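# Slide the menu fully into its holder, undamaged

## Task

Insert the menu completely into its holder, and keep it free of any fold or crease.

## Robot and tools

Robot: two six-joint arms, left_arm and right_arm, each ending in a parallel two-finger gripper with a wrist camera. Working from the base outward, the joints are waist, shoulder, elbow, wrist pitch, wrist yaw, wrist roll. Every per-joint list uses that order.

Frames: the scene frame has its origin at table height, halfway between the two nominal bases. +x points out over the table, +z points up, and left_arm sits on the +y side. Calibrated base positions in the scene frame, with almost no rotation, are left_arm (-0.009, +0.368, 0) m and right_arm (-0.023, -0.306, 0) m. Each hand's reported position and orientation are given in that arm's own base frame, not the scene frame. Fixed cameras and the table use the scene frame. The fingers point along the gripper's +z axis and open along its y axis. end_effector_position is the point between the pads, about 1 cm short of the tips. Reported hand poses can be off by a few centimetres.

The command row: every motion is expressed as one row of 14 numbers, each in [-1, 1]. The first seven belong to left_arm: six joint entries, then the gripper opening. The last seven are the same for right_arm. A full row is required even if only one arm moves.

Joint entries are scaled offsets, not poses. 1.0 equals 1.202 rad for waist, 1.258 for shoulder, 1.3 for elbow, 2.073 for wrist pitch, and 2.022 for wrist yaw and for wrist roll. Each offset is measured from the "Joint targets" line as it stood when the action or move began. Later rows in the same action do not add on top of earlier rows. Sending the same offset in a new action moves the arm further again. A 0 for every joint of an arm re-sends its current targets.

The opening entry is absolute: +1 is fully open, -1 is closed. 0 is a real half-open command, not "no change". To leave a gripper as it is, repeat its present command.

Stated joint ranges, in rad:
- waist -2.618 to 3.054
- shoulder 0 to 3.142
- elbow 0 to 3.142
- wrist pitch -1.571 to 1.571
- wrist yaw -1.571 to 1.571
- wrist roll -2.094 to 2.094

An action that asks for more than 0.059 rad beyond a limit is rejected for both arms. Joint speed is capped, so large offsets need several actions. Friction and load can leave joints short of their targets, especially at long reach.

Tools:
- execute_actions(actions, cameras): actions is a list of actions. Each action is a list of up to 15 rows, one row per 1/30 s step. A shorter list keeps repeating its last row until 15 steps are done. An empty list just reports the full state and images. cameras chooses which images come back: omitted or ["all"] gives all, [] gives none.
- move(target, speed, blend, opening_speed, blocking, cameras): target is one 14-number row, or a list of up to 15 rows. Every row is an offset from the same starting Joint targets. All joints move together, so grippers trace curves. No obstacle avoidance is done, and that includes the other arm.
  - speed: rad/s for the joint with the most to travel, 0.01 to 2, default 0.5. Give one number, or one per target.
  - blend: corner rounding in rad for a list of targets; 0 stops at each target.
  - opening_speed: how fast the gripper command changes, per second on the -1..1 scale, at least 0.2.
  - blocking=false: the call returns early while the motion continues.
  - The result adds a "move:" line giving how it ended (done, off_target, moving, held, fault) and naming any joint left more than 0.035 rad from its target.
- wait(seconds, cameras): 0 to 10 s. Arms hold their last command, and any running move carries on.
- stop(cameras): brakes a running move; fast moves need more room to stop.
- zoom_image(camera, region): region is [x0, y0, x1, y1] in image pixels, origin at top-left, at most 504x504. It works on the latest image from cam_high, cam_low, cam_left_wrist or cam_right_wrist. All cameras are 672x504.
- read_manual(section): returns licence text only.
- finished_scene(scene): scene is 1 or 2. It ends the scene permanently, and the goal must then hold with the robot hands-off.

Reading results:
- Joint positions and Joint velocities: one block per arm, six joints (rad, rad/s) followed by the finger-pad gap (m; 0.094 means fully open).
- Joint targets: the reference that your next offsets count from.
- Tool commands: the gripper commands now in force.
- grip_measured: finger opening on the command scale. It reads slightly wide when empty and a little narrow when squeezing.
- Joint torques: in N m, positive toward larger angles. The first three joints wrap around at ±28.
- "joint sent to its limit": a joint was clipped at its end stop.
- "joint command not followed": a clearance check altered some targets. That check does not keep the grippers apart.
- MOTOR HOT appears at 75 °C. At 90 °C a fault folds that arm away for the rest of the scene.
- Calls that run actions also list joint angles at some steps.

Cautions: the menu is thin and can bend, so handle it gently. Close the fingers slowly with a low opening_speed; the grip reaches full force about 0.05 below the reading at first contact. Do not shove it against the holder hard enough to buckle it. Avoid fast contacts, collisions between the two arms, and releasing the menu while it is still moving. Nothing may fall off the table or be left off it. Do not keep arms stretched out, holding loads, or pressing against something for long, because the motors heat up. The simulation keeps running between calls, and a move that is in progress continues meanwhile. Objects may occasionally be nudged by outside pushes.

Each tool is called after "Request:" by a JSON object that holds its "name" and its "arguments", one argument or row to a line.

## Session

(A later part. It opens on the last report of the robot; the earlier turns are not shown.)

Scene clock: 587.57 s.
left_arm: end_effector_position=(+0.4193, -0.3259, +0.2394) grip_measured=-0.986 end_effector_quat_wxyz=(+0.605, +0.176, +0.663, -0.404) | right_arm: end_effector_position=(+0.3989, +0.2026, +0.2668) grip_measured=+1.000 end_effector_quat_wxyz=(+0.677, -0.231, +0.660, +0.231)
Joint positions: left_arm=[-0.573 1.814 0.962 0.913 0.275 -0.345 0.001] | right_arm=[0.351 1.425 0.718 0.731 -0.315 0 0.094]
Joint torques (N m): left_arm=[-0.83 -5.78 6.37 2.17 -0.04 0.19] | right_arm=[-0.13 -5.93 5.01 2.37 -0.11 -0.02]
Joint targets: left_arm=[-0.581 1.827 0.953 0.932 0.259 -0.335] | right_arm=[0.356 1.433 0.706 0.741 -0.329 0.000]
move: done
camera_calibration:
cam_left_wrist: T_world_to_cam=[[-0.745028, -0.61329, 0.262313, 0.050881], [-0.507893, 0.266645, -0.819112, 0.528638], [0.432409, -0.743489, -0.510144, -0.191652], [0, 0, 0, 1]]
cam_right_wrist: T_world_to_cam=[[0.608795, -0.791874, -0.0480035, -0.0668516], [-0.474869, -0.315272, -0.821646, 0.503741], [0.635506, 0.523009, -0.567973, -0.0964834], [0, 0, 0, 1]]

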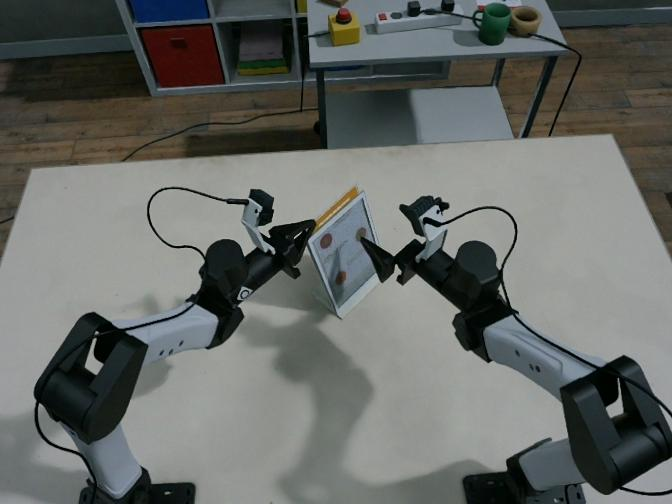

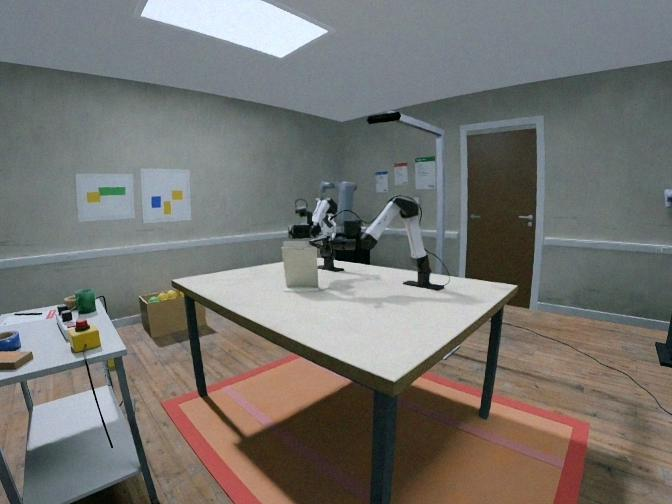

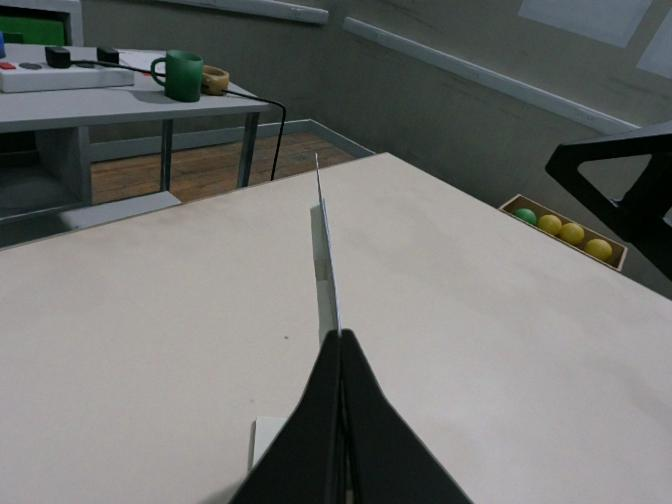

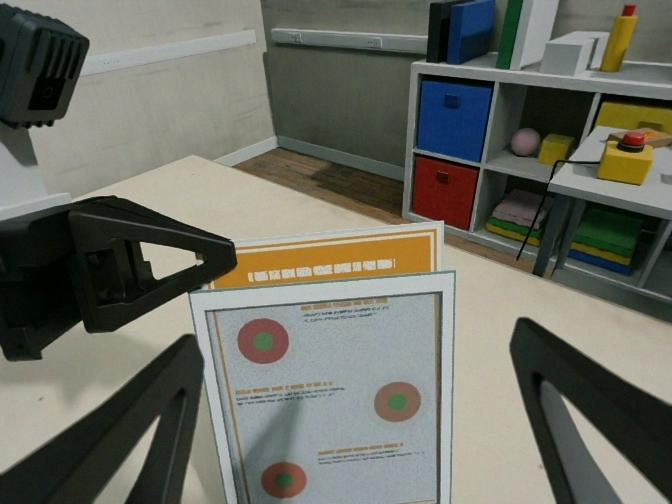

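Request:
{"name": "move", "arguments": {
  "target": [
    [0,0,0,0,0,0,-0.7,0,0,0,0,0,0,1],
    [0.0682,-0.2218,-0.2031,0.0039,0.048,0,-0.7,0,0,0,0,0,0,-1]
  ],
  "speed": 0.2,
  "opening_speed": 0.4
}}

Scene clock: 606.63 s.
left_arm: end_effector_position=(+0.3736, -0.2733, +0.2392) grip_measured=-0.702 end_effector_quat_wxyz=(+0.601, +0.178, +0.668, -0.401) | right_arm: end_effector_position=(+0.3989, +0.2026, +0.2668) grip_measured=-0.991 end_effector_quat_wxyz=(+0.677, -0.231, +0.660, +0.231)
Joint positions: left_arm=[-0.507 1.573 0.698 0.923 0.342 -0.345 0.014] | right_arm=[0.351 1.425 0.718 0.731 -0.315 0 0]
Joint torques (N m): left_arm=[0.79 -6.87 6.26 2.17 0.3 0.19] | right_arm=[-0.13 -5.93 5.04 2.36 -0.12 -0.02]
Joint targets: left_arm=[-0.499 1.548 0.690 0.940 0.356 -0.336] | right_arm=[0.356 1.433 0.706 0.741 -0.329 0.000]
move: done
camera_calibration:
cam_left_wrist: T_world_to_cam=[[-0.743003, -0.615357, 0.263218, 0.0475412], [-0.51527, 0.274939, -0.81173, 0.494498], [0.427134, -0.738745, -0.521355, -0.126984], [0, 0, 0, 1]]
cam_right_wrist: T_world_to_cam=[[0.608795, -0.791874, -0.0480035, -0.0668516], [-0.474869, -0.315272, -0.821646, 0.503741], [0.635506, 0.523009, -0.567973, -0.0964834], [0, 0, 0, 1]]

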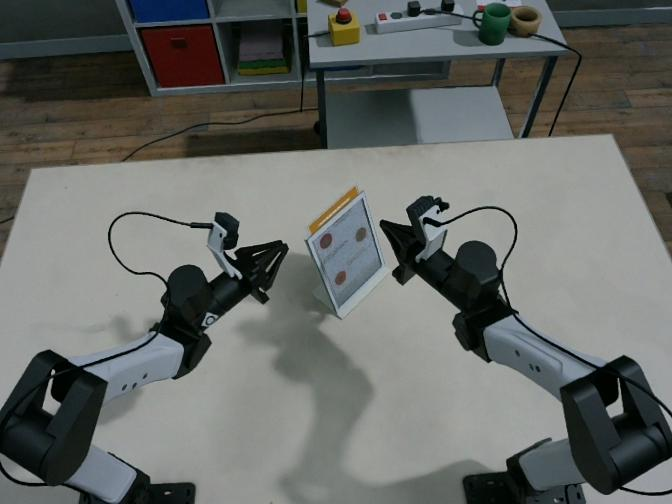

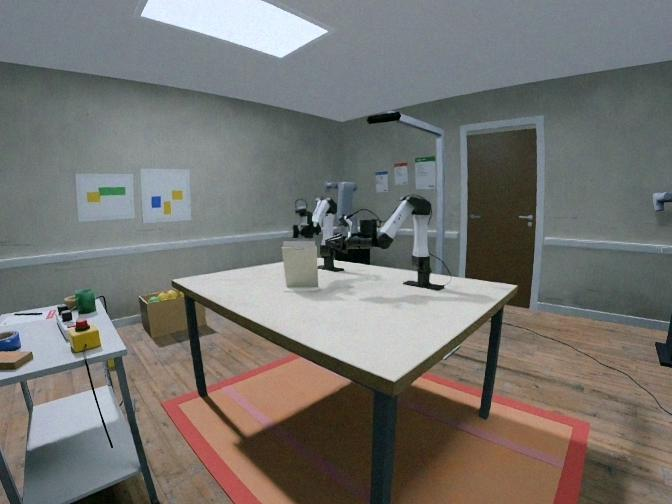

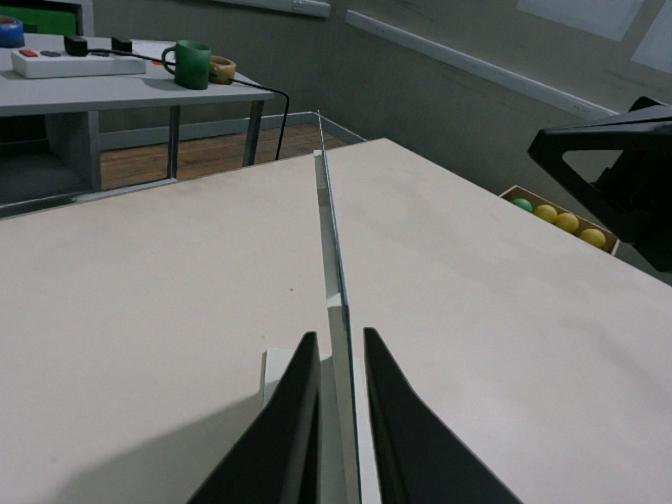

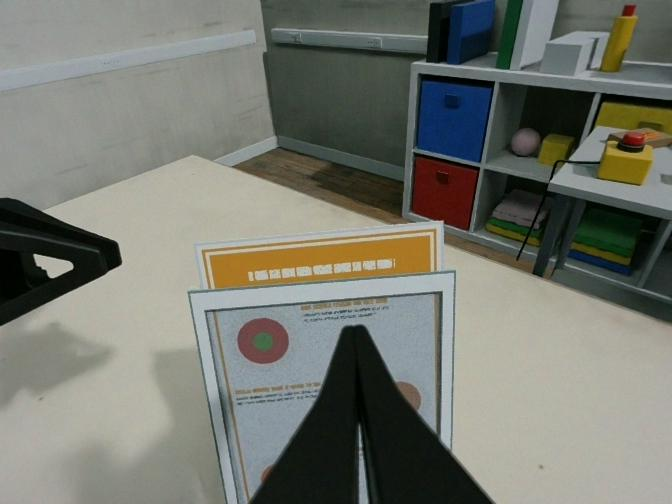

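Request:
{"name": "move", "arguments": {
  "target": [0,0,0,0,0,0,-0.7,0.0366,0.2122,0.7646,-0.5022,0.1133,0,-1],
  "speed": 0.5,
  "cameras": ["cam_right_wrist"]
}}

Request:
{"name": "execute_actions", "arguments": {
  "actions": [],
  "cameras": ["cam_high"]
}}

Scene clock: 619.87 s.
left_arm: end_effector_position=(+0.3735, -0.2734, +0.2392) grip_measured=-0.702 end_effector_quat_wxyz=(+0.601, +0.178, +0.668, -0.401) | right_arm: end_effector_position=(+0.4803, +0.2203, +0.3580) grip_measured=-0.991 end_effector_quat_wxyz=(+0.568, -0.191, +0.784, +0.161)
Joint positions: left_arm=[-0.507 1.573 0.698 0.923 0.342 -0.345 0.014] | right_arm=[0.392 1.681 1.667 -0.295 -0.116 0 0]
Joint torques (N m): left_arm=[0.77 -6.86 6.24 2.18 0.29 0.19] | right_arm=[0.1 -8.1 9.05 2.26 0.2 -0.03]
Joint targets: left_arm=[-0.499 1.548 0.690 0.940 0.356 -0.336] | right_arm=[0.400 1.700 1.700 -0.300 -0.101 0.000]
move: done
camera_calibration:
cam_right_wrist: T_world_to_cam=[[0.456418, -0.885759, -0.0843451, 0.00889831], [-0.738568, -0.324289, -0.591062, 0.669003], [0.496186, 0.332066, -0.802204, 0.0871523], [0, 0, 0, 1]]
Images, in order: cam_right_wrist.

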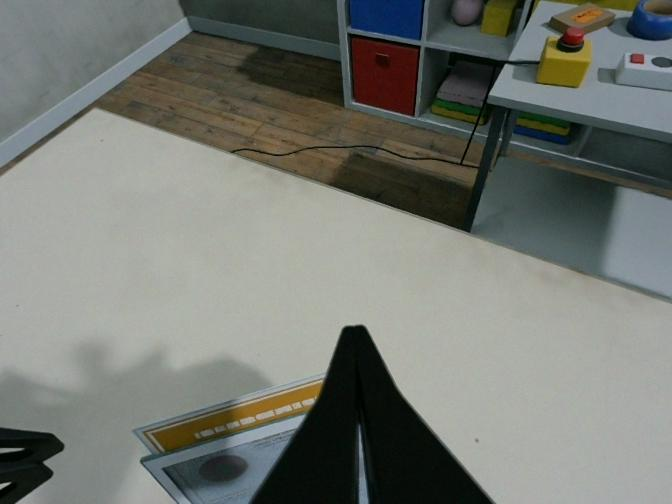

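Scene clock: 619.87 s.
left_arm: end_effector_position=(+0.3735, -0.2734, +0.2392) grip_measured=-0.702 end_effector_quat_wxyz=(+0.601, +0.178, +0.668, -0.401) | right_arm: end_effector_position=(+0.4803, +0.2203, +0.3580) grip_measured=-0.991 end_effector_quat_wxyz=(+0.568, -0.191, +0.784, +0.161)
Joint positions: left_arm=[-0.507 1.573 0.698 0.923 0.342 -0.345 0.014] | right_arm=[0.392 1.681 1.667 -0.295 -0.116 0 0]
Joint velocities: within noise
Joint torques (N m): left_arm=[0.77 -6.86 6.24 2.18 0.29 0.19] | right_arm=[0.1 -8.1 9.05 2.26 0.2 -0.03]
Motor temperatures (°C): left_arm=[23 46 51 58 23 22 26] | right_arm=[24 33 37 37 22 24 24]
Heat: left arm: 58 °C; right arm: 37 °C.
Joint targets: left_arm=[-0.499 1.548 0.690 0.940 0.356 -0.336] | right_arm=[0.400 1.700 1.700 -0.300 -0.101 0.000]
Tool commands: left_gripper/opening=-0.7 right_gripper/opening=-1.0
Images, in order (width x height): cam_high 672x504.

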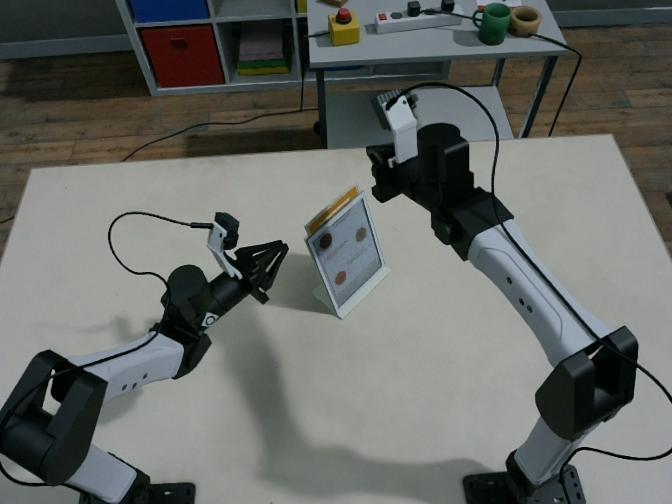

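Request:
{"name": "move", "arguments": {
  "target": [0,0,0,0,0,0,-0.7,0.1077,0.2981,0.3977,-0.2648,0.05,0,-1],
  "speed": 0.25
}}

Request:
{"name": "zoom_image", "arguments": {
  "camera": "cam_high",
  "region": [270, 130, 400, 260]
}}

Scene clock: 624.83 s.
left_arm: end_effector_position=(+0.3735, -0.2734, +0.2392) grip_measured=-0.702 end_effector_quat_wxyz=(+0.601, +0.178, +0.668, -0.401) | right_arm: end_effector_position=(+0.4875, +0.2842, +0.2755) grip_measured=-0.991 end_effector_quat_wxyz=(+0.398, -0.238, +0.879, +0.114)
Joint positions: left_arm=[-0.507 1.573 0.698 0.923 0.342 -0.345 0.014] | right_arm=[0.523 2.057 2.183 -0.843 -0.015 0 0]
Joint torques (N m): left_arm=[0.8 -6.86 6.26 2.17 0.29 0.19] | right_arm=[-0.02 -11.4 8.72 1.97 0.23 -0.02]
Joint targets: left_arm=[-0.499 1.548 0.690 0.940 0.356 -0.336] | right_arm=[0.529 2.075 2.217 -0.849 0.001 0.000]
move: done
camera_calibration:
cam_left_wrist: T_world_to_cam=[[-0.743239, -0.615078, 0.263201, 0.0476469], [-0.515158, 0.275148, -0.81173, 0.494499], [0.426858, -0.7389, -0.521363, -0.126932], [0, 0, 0, 1]]
cam_right_wrist: T_world_to_cam=[[0.470132, -0.881491, -0.0441615, 0.036264], [-0.864754, -0.45004, -0.222856, 0.642015], [0.176571, 0.14296, -0.973851, 0.253025], [0, 0, 0, 1]]

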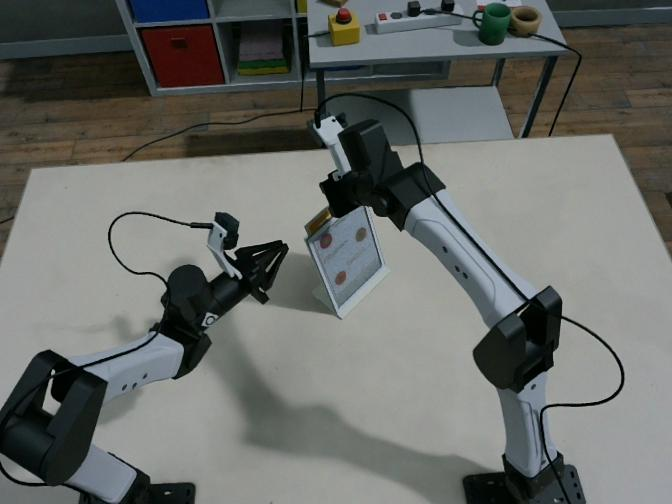

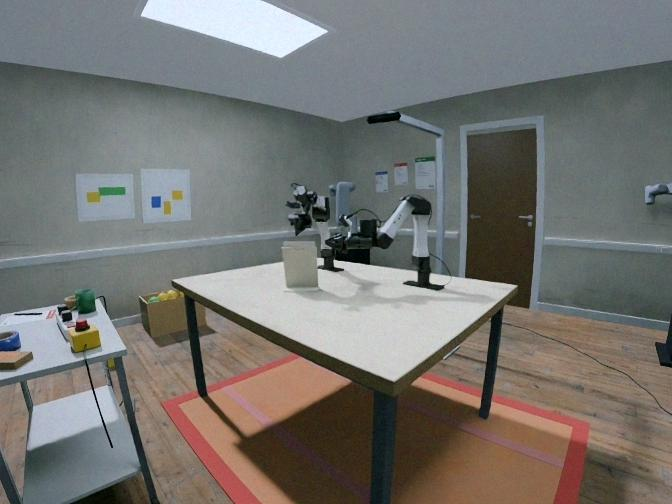

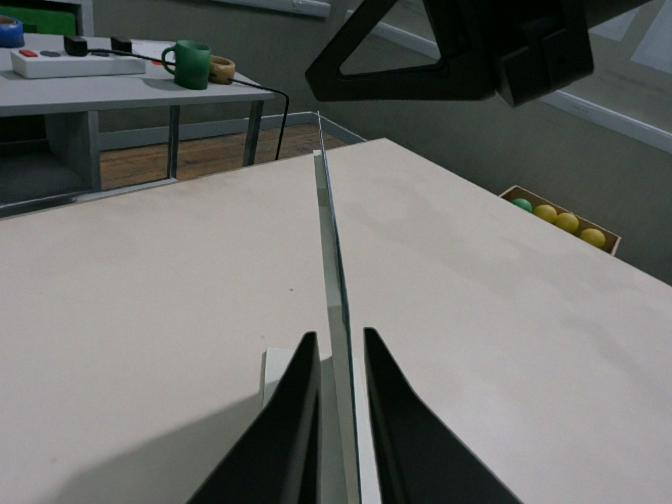

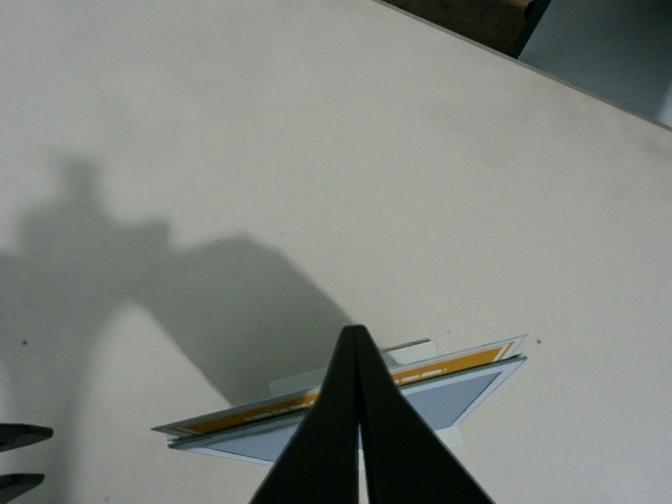

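Scaled by 3.877 from the camera's 672x504 image, which has a finer 960x720 frame.

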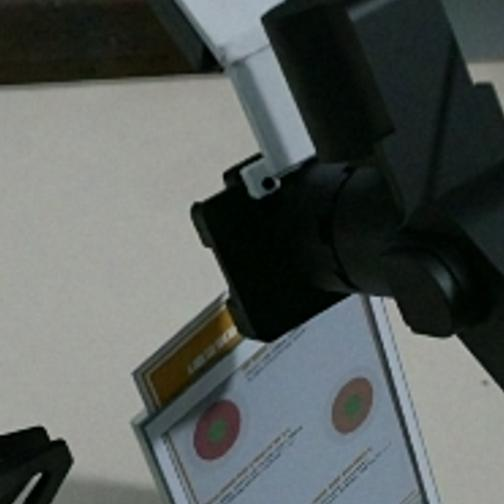

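Request:
{"name": "move", "arguments": {
  "target": [0,0,0,0,0,0,-0.7,0,-0.0803,-0.2054,0.0825,0,0,-1],
  "speed": 0.12,
  "cameras": ["cam_high","cam_right_wrist","cam_left_wrist","cam_low"]
}}

Request:
{"name": "zoom_image", "arguments": {
  "camera": "cam_low",
  "region": [270, 190, 330, 260]
}}

Request:
{"name": "zoom_image", "arguments": {
  "camera": "cam_left_wrist",
  "region": [250, 60, 450, 260]
}}

Scene clock: 642.70 s.
left_arm: end_effector_position=(+0.3735, -0.2734, +0.2392) grip_measured=-0.702 end_effector_quat_wxyz=(+0.601, +0.178, +0.668, -0.402) | right_arm: end_effector_position=(+0.4867, +0.2836, +0.2295) grip_measured=-0.991 end_effector_quat_wxyz=(+0.384, -0.240, +0.885, +0.110)
Joint positions: left_arm=[-0.507 1.573 0.698 0.923 0.342 -0.345 0.014] | right_arm=[0.523 2.022 1.965 -0.691 -0.014 0 0]
Joint torques (N m): left_arm=[0.77 -6.84 6.26 2.17 0.29 0.18] | right_arm=[-0.03 -17.87 4.97 2.14 0.23 -0.03]
Motor temperatures (°C): left_arm=[23 46 50 59 23 22 26] | right_arm=[24 38 38 36 22 24 24]
Joint targets: left_arm=[-0.499 1.548 0.690 0.940 0.356 -0.336] | right_arm=[0.529 1.974 1.950 -0.678 0.001 0.000]
move: off_target (right_arm); right_arm: the shoulder is farthest, 0.048 rad from its target
camera_calibration:
cam_left_wrist: T_world_to_cam=[[-0.743476, -0.614799, 0.263185, 0.0477526], [-0.515046, 0.275357, -0.81173, 0.4945], [0.426581, -0.739054, -0.521371, -0.126881], [0, 0, 0, 1]]
cam_right_wrist: T_world_to_cam=[[0.468467, -0.882454, -0.0425828, 0.0347956], [-0.870582, -0.452885, -0.192308, 0.62753], [0.150418, 0.127162, -0.98041, 0.227225], [0, 0, 0, 1]]

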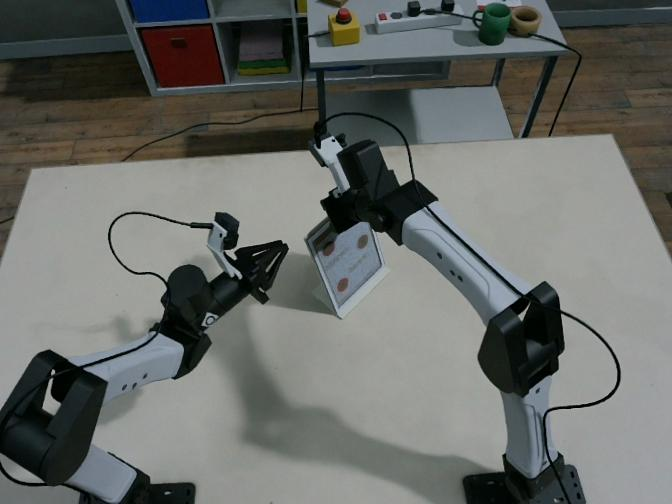

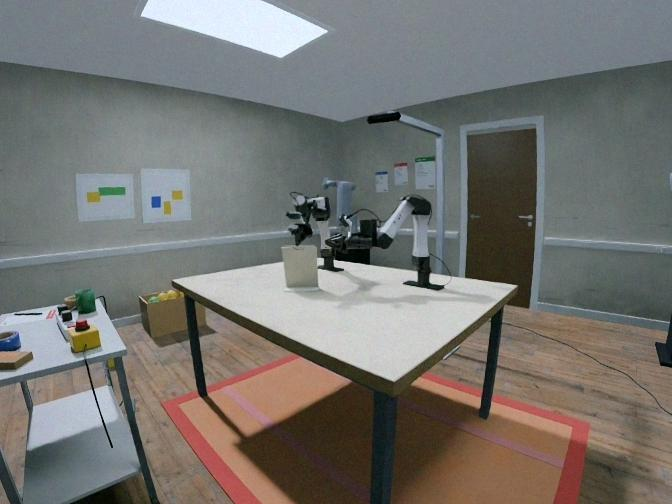

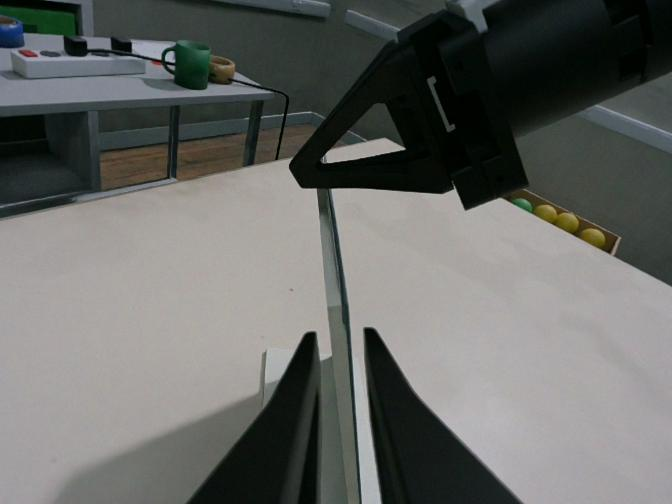

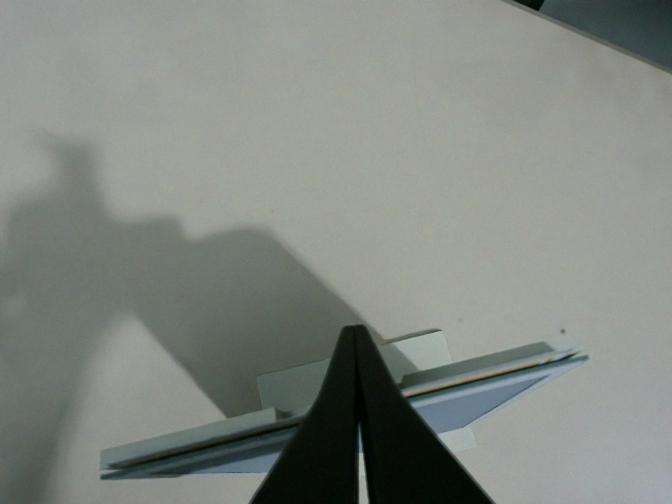

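Scaled by 7.200 from the camera's 672x504 image, which has a finer 960x720 frame.

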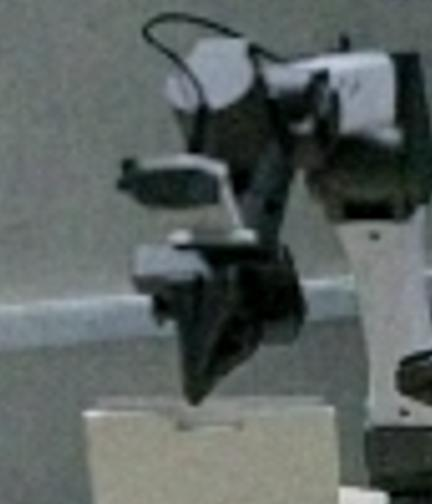

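Scaled by 2.520 from the camera's 672x504 image, which has a finer 960x720 frame.

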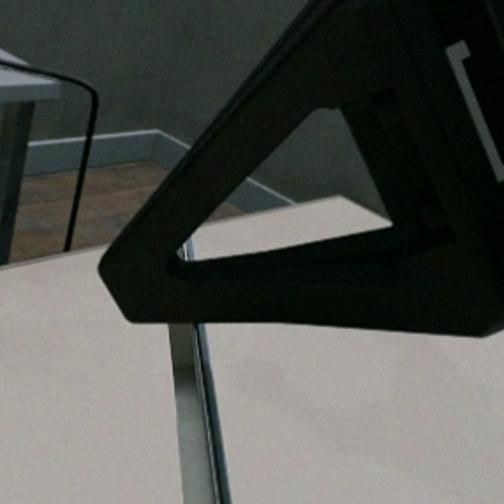

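Request:
{"name": "move", "arguments": {
  "target": [0,0,0,0,0,0,-0.7,0,0.06,0.1023,-0.0395,0,0,-1],
  "speed": 0.12
}}

Request:
{"name": "zoom_image", "arguments": {
  "camera": "cam_low",
  "region": [270, 190, 330, 260]
}}

Request:
{"name": "zoom_image", "arguments": {
  "camera": "cam_left_wrist",
  "region": [250, 60, 450, 260]
}}

Request:
{"name": "zoom_image", "arguments": {
  "camera": "cam_right_wrist",
  "region": [80, 300, 340, 504]
}}

Request:
{"name": "zoom_image", "arguments": {
  "camera": "cam_high",
  "region": [270, 170, 400, 330]
}}

Scene clock: 648.00 s.
left_arm: end_effector_position=(+0.3735, -0.2734, +0.2392) grip_measured=-0.702 end_effector_quat_wxyz=(+0.601, +0.178, +0.668, -0.402) | right_arm: end_effector_position=(+0.4868, +0.2836, +0.2496) grip_measured=-0.991 end_effector_quat_wxyz=(+0.390, -0.239, +0.882, +0.111)
Joint positions: left_arm=[-0.507 1.573 0.698 0.923 0.342 -0.345 0.014] | right_arm=[0.523 2.031 2.05 -0.755 -0.014 0 0]
Joint torques (N m): left_arm=[0.79 -6.86 6.26 2.17 0.29 0.19] | right_arm=[-0.03 -11.29 8.79 1.96 0.23 -0.02]
Joint targets: left_arm=[-0.499 1.548 0.690 0.940 0.356 -0.336] | right_arm=[0.529 2.050 2.083 -0.760 0.001 0.000]
move: done
camera_calibration:
cam_left_wrist: T_world_to_cam=[[-0.743476, -0.614799, 0.263185, 0.0477526], [-0.515046, 0.275357, -0.81173, 0.4945], [0.426581, -0.739054, -0.521371, -0.126881], [0, 0, 0, 1]]
cam_right_wrist: T_world_to_cam=[[0.468948, -0.882177, -0.0430349, 0.0354523], [-0.86835, -0.451597, -0.205007, 0.633132], [0.161418, 0.133507, -0.977814, 0.239128], [0, 0, 0, 1]]

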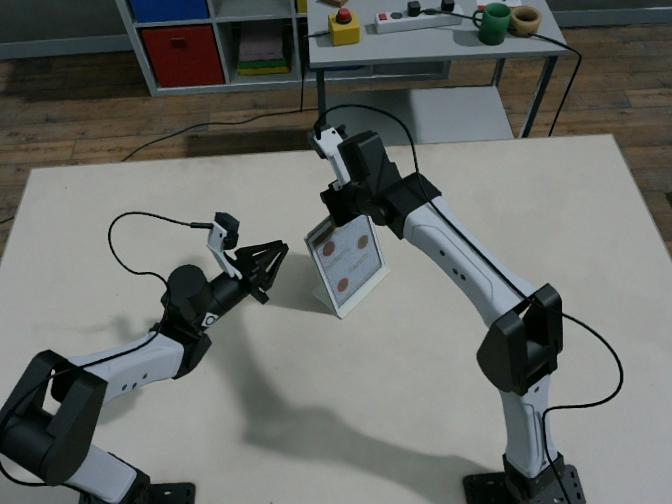

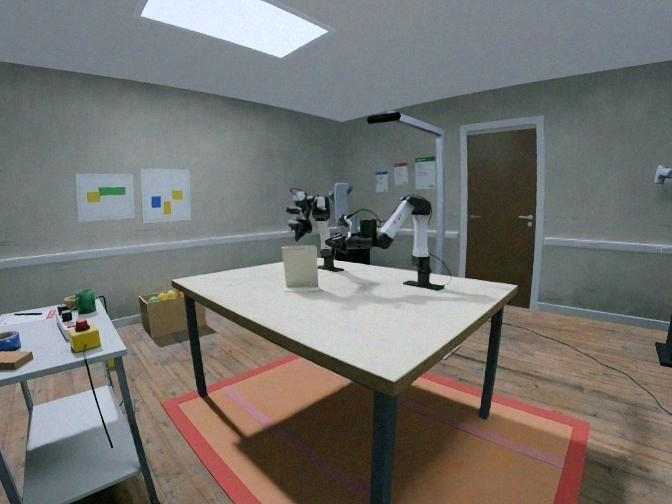

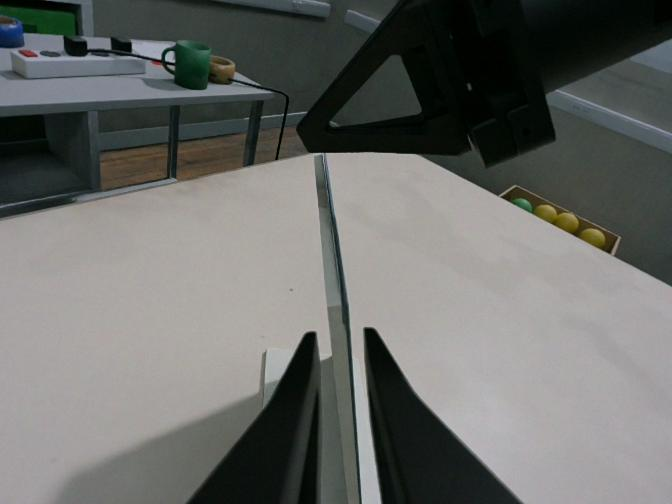

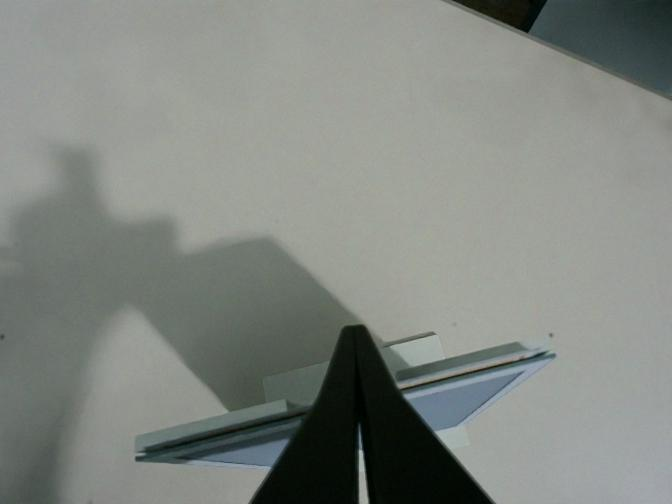

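Scaled by 7.200 from the camera's 672x504 image, which has a finer 960x720 frame.

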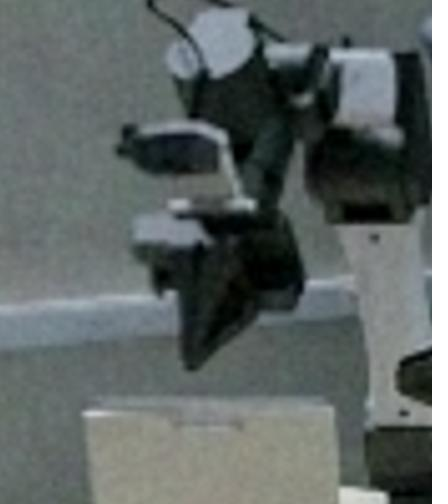

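Scaled by 2.520 from the camera's 672x504 image, which has a finer 960x720 frame.

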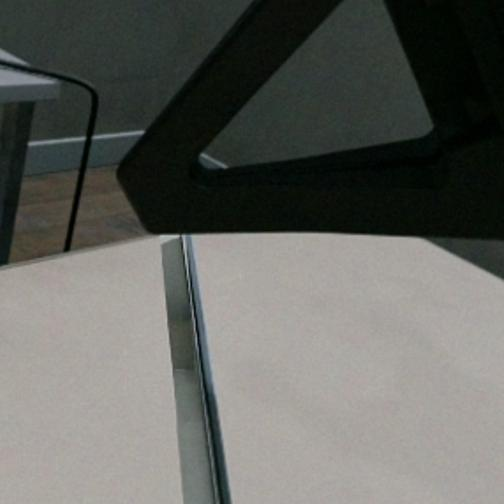

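Scaled by 1.938 from the camera's 672x504 image, which has a finer 960x720 frame.

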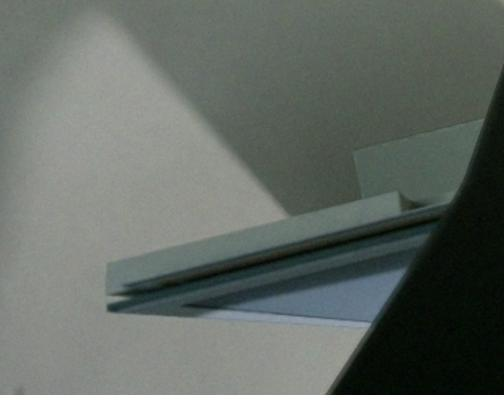

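Scaled by 3.150 from the camera's 672x504 image, which has a finer 960x720 frame.

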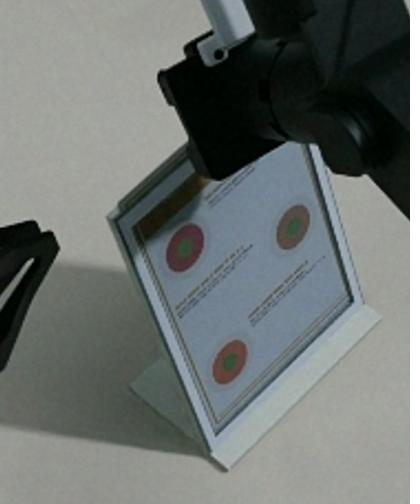

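Request:
{"name": "move", "arguments": {
  "target": [0,0,0,0,0,0,-0.7,-0.05,-0.16,0,0.05,0,0,-1],
  "speed": 0.3,
  "cameras": []
}}

Request:
{"name": "execute_actions", "arguments": {
  "actions": []
}}

Request:
{"name": "zoom_image", "arguments": {
  "camera": "cam_high",
  "region": [290, 180, 400, 330]
}}

Request:
{"name": "zoom_image", "arguments": {
  "camera": "cam_high",
  "region": [300, 185, 370, 245]
}}

Request:
{"name": "zoom_image", "arguments": {
  "camera": "cam_low",
  "region": [270, 230, 330, 300]
}}

Scene clock: 654.53 s.
left_arm: end_effector_position=(+0.3735, -0.2734, +0.2392) grip_measured=-0.702 end_effector_quat_wxyz=(+0.601, +0.178, +0.668, -0.402) | right_arm: end_effector_position=(+0.4848, +0.2512, +0.3588) grip_measured=-0.991 end_effector_quat_wxyz=(+0.506, -0.204, +0.829, +0.128)
Joint positions: left_arm=[-0.507 1.573 0.698 0.923 0.342 -0.345 0.014] | right_arm=[0.474 1.87 2.06 -0.663 -0.013 0 0]
Joint torques (N m): left_arm=[0.79 -6.87 6.24 2.17 0.28 0.18] | right_arm=[-0.91 -13.48 7.92 2.34 0.22 -0.02]
Joint targets: left_arm=[-0.499 1.548 0.690 0.940 0.356 -0.336] | right_arm=[0.469 1.848 2.083 -0.656 0.001 0.000]
move: done

Scene clock: 654.53 s.
left_arm: end_effector_position=(+0.3735, -0.2734, +0.2392) grip_measured=-0.702 end_effector_quat_wxyz=(+0.601, +0.178, +0.668, -0.402) | right_arm: end_effector_position=(+0.4848, +0.2512, +0.3588) grip_measured=-0.991 end_effector_quat_wxyz=(+0.506, -0.204, +0.829, +0.128)
Joint positions: left_arm=[-0.507 1.573 0.698 0.923 0.342 -0.345 0.014] | right_arm=[0.474 1.87 2.06 -0.663 -0.013 0 0]
Joint velocities: within noise
Joint torques (N m): left_arm=[0.79 -6.87 6.24 2.17 0.28 0.18] | right_arm=[-0.91 -13.48 7.92 2.34 0.22 -0.02]
Motor temperatures (°C): left_arm=[23 46 49 59 23 22 26] | right_arm=[24 40 38 36 22 24 24]
Heat: left arm: 59 °C; right arm: 40 °C.
Joint targets: left_arm=[-0.499 1.548 0.690 0.940 0.356 -0.336] | right_arm=[0.469 1.848 2.083 -0.656 0.001 0.000]
Tool commands: left_gripper/opening=-0.7 right_gripper/opening=-1.0
camera_calibration:
cam_left_wrist: T_world_to_cam=[[-0.743476, -0.614799, 0.263185, 0.0477526], [-0.515046, 0.275357, -0.81173, 0.4945], [0.426581, -0.739054, -0.521371, -0.126881], [0, 0, 0, 1]] pos_world=[0.344318, -0.200578, 0.322681]
cam_right_wrist: T_world_to_cam=[[0.43507, -0.899007, -0.0500099, 0.0356665], [-0.812662, -0.368156, -0.45171, 0.679694], [0.387679, 0.237167, -0.890762, 0.183511], [0, 0, 0, 1]] pos_world=[0.4657, 0.238775, 0.472273]

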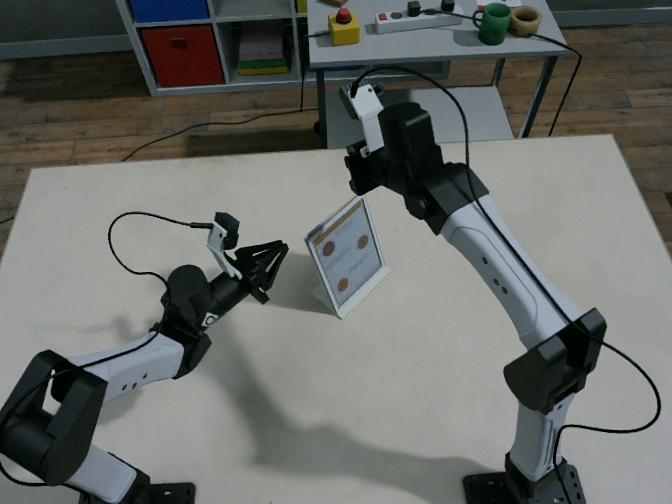

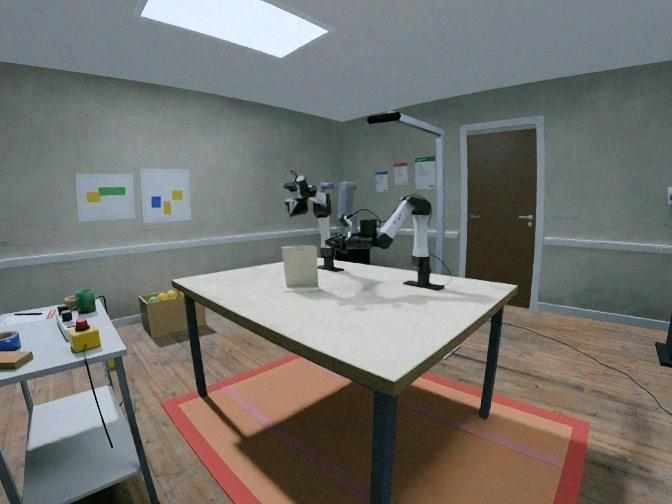

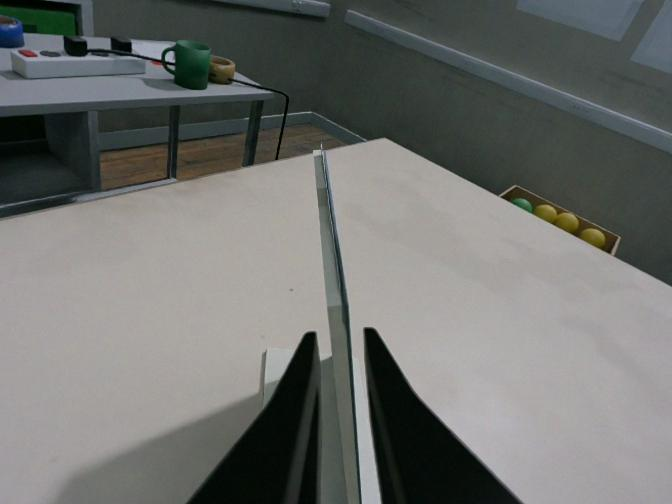

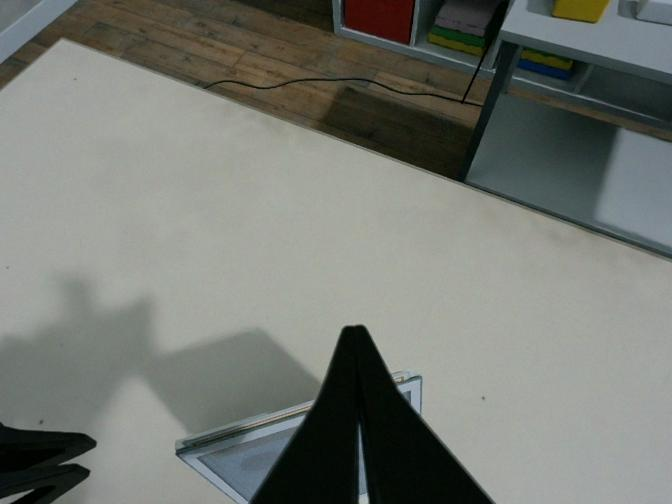

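Scaled by 3.360 from the camera's 672x504 image, which has a finer 960x720 frame.

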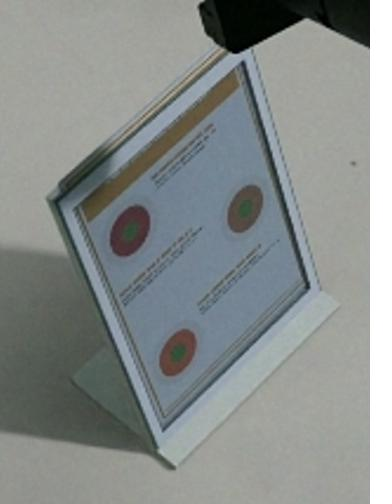

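Scaled by 7.200 from the camera's 672x504 image, which has a finer 960x720 frame.

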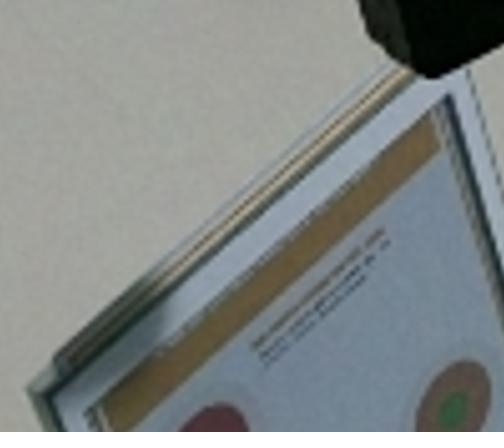

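Scaled by 7.200 from the camera's 672x504 image, which has a finer 960x720 frame.

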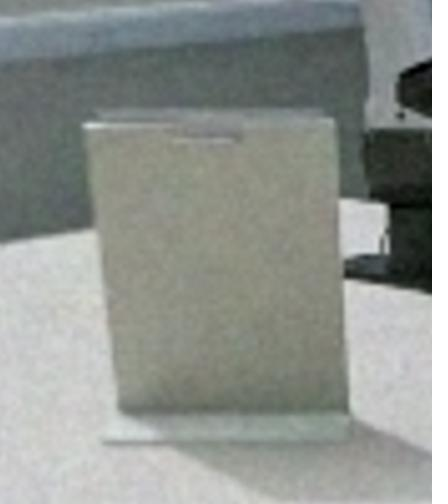

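Request:
{"name": "move", "arguments": {
  "target": [0,0,0,0,0,0,-0.7,-0.0574,-0.1176,-0.2946,0.1717,-0.05,0,-1],
  "speed": 0.5,
  "cameras": []
}}

Request:
{"name": "move", "arguments": {
  "target": [0,0,0,0,0,0,-0.7,-0.0366,-0.2122,-0.7646,0.5022,-0.1133,0,1],
  "speed": 0.5
}}

Request:
{"name": "zoom_image", "arguments": {
  "camera": "cam_right_wrist",
  "region": [150, 220, 500, 504]
}}

Request:
{"name": "zoom_image", "arguments": {
  "camera": "cam_right_wrist",
  "region": [180, 255, 330, 325]
}}

Request:
{"name": "zoom_image", "arguments": {
  "camera": "cam_right_wrist",
  "region": [330, 255, 480, 325]
}}

Request:
{"name": "zoom_image", "arguments": {
  "camera": "cam_high",
  "region": [325, 255, 395, 325]
}}

Scene clock: 664.67 s.
left_arm: end_effector_position=(+0.3735, -0.2734, +0.2392) grip_measured=-0.702 end_effector_quat_wxyz=(+0.601, +0.178, +0.668, -0.402) | right_arm: end_effector_position=(+0.4926, +0.2279, +0.3453) grip_measured=-0.991 end_effector_quat_wxyz=(+0.558, -0.189, +0.794, +0.150)
Joint positions: left_arm=[-0.507 1.573 0.698 0.923 0.342 -0.345 0.014] | right_arm=[0.406 1.742 1.715 -0.314 -0.085 0 0]
Joint torques (N m): left_arm=[0.79 -6.84 6.26 2.17 0.29 0.18] | right_arm=[-1.02 -14.63 5.14 2.48 -0.14 -0.03]
Joint targets: left_arm=[-0.499 1.548 0.690 0.940 0.356 -0.336] | right_arm=[0.400 1.700 1.700 -0.300 -0.101 0.000]
move: off_target (right_arm); right_arm: the shoulder is farthest, 0.041 rad from its target

Scene clock: 667.53 s.
left_arm: end_effector_position=(+0.3735, -0.2734, +0.2392) grip_measured=-0.702 end_effector_quat_wxyz=(+0.601, +0.178, +0.668, -0.401) | right_arm: end_effector_position=(+0.4019, +0.2098, +0.2498) grip_measured=+0.998 end_effector_quat_wxyz=(+0.661, -0.235, +0.673, +0.235)
Joint positions: left_arm=[-0.507 1.573 0.698 0.923 0.342 -0.344 0.014] | right_arm=[0.364 1.465 0.719 0.727 -0.314 0 0.094]
Joint torques (N m): left_arm=[0.77 -6.84 6.26 2.17 0.28 0.19] | right_arm=[-1.13 -10.11 4.82 2.4 -0.11 -0.02]
Joint targets: left_arm=[-0.499 1.548 0.690 0.940 0.356 -0.335] | right_arm=[0.356 1.433 0.706 0.741 -0.330 0.000]
move: done
camera_calibration:
cam_left_wrist: T_world_to_cam=[[-0.743541, -0.614877, 0.262817, 0.0478431], [-0.514819, 0.275553, -0.811808, 0.494487], [0.426742, -0.738916, -0.521435, -0.126888], [0, 0, 0, 1]]
cam_right_wrist: T_world_to_cam=[[0.616608, -0.784949, -0.0604101, -0.0652286], [-0.502338, -0.333199, -0.797894, 0.502248], [0.606178, 0.522334, -0.599763, -0.0919362], [0, 0, 0, 1]]

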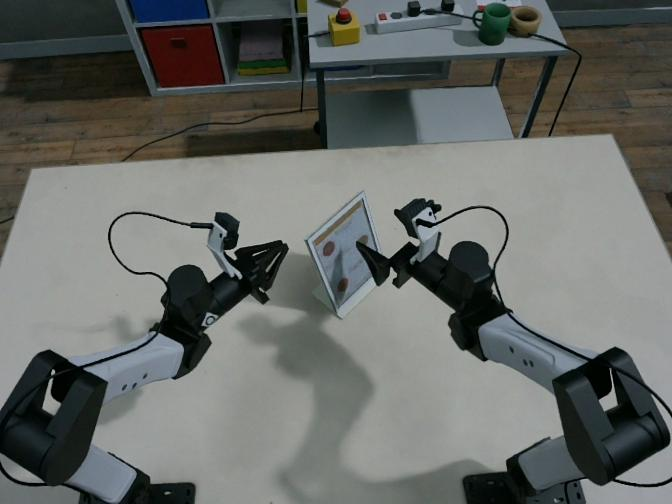

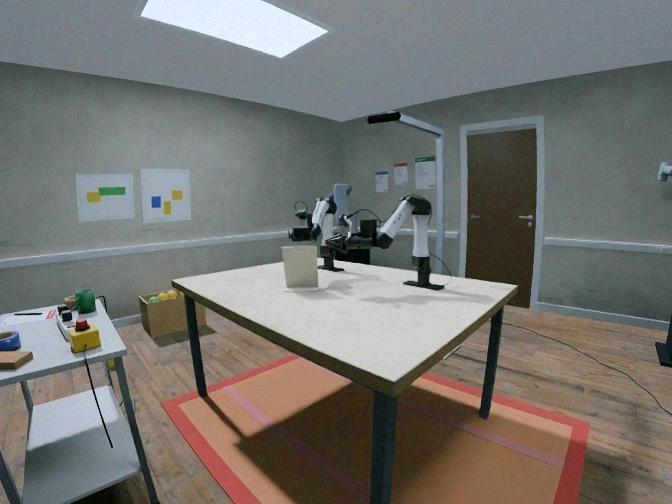

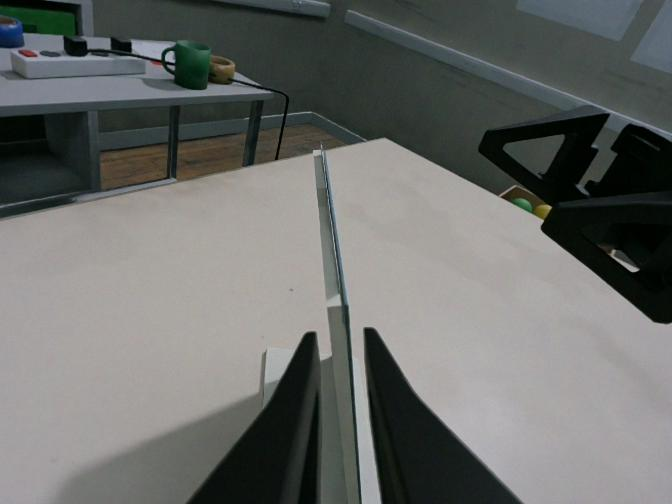

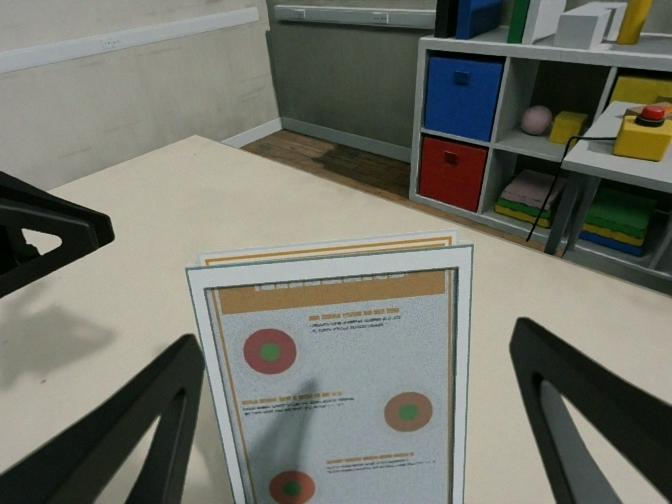

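Scaled by 1.440 from the camera's 672x504 image, which has a finer 960x720 frame.

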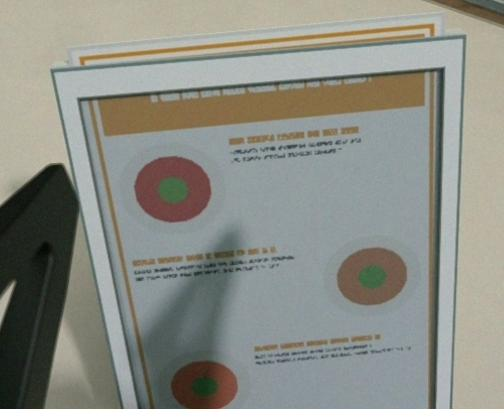

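Scaled by 3.360 from the camera's 672x504 image, which has a finer 960x720 frame.

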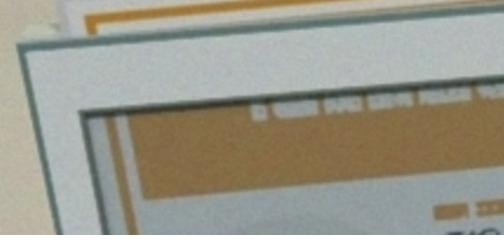

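Scaled by 3.360 from the camera's 672x504 image, which has a finer 960x720 frame.

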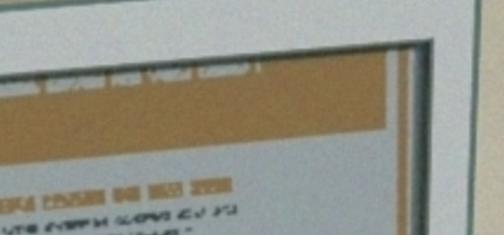

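Scaled by 7.200 from the camera's 672x504 image, which has a finer 960x720 frame.

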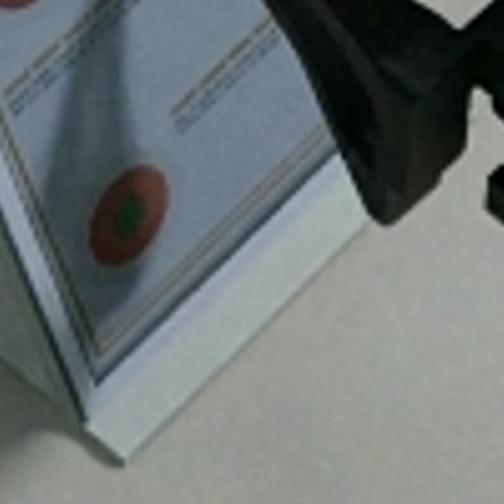

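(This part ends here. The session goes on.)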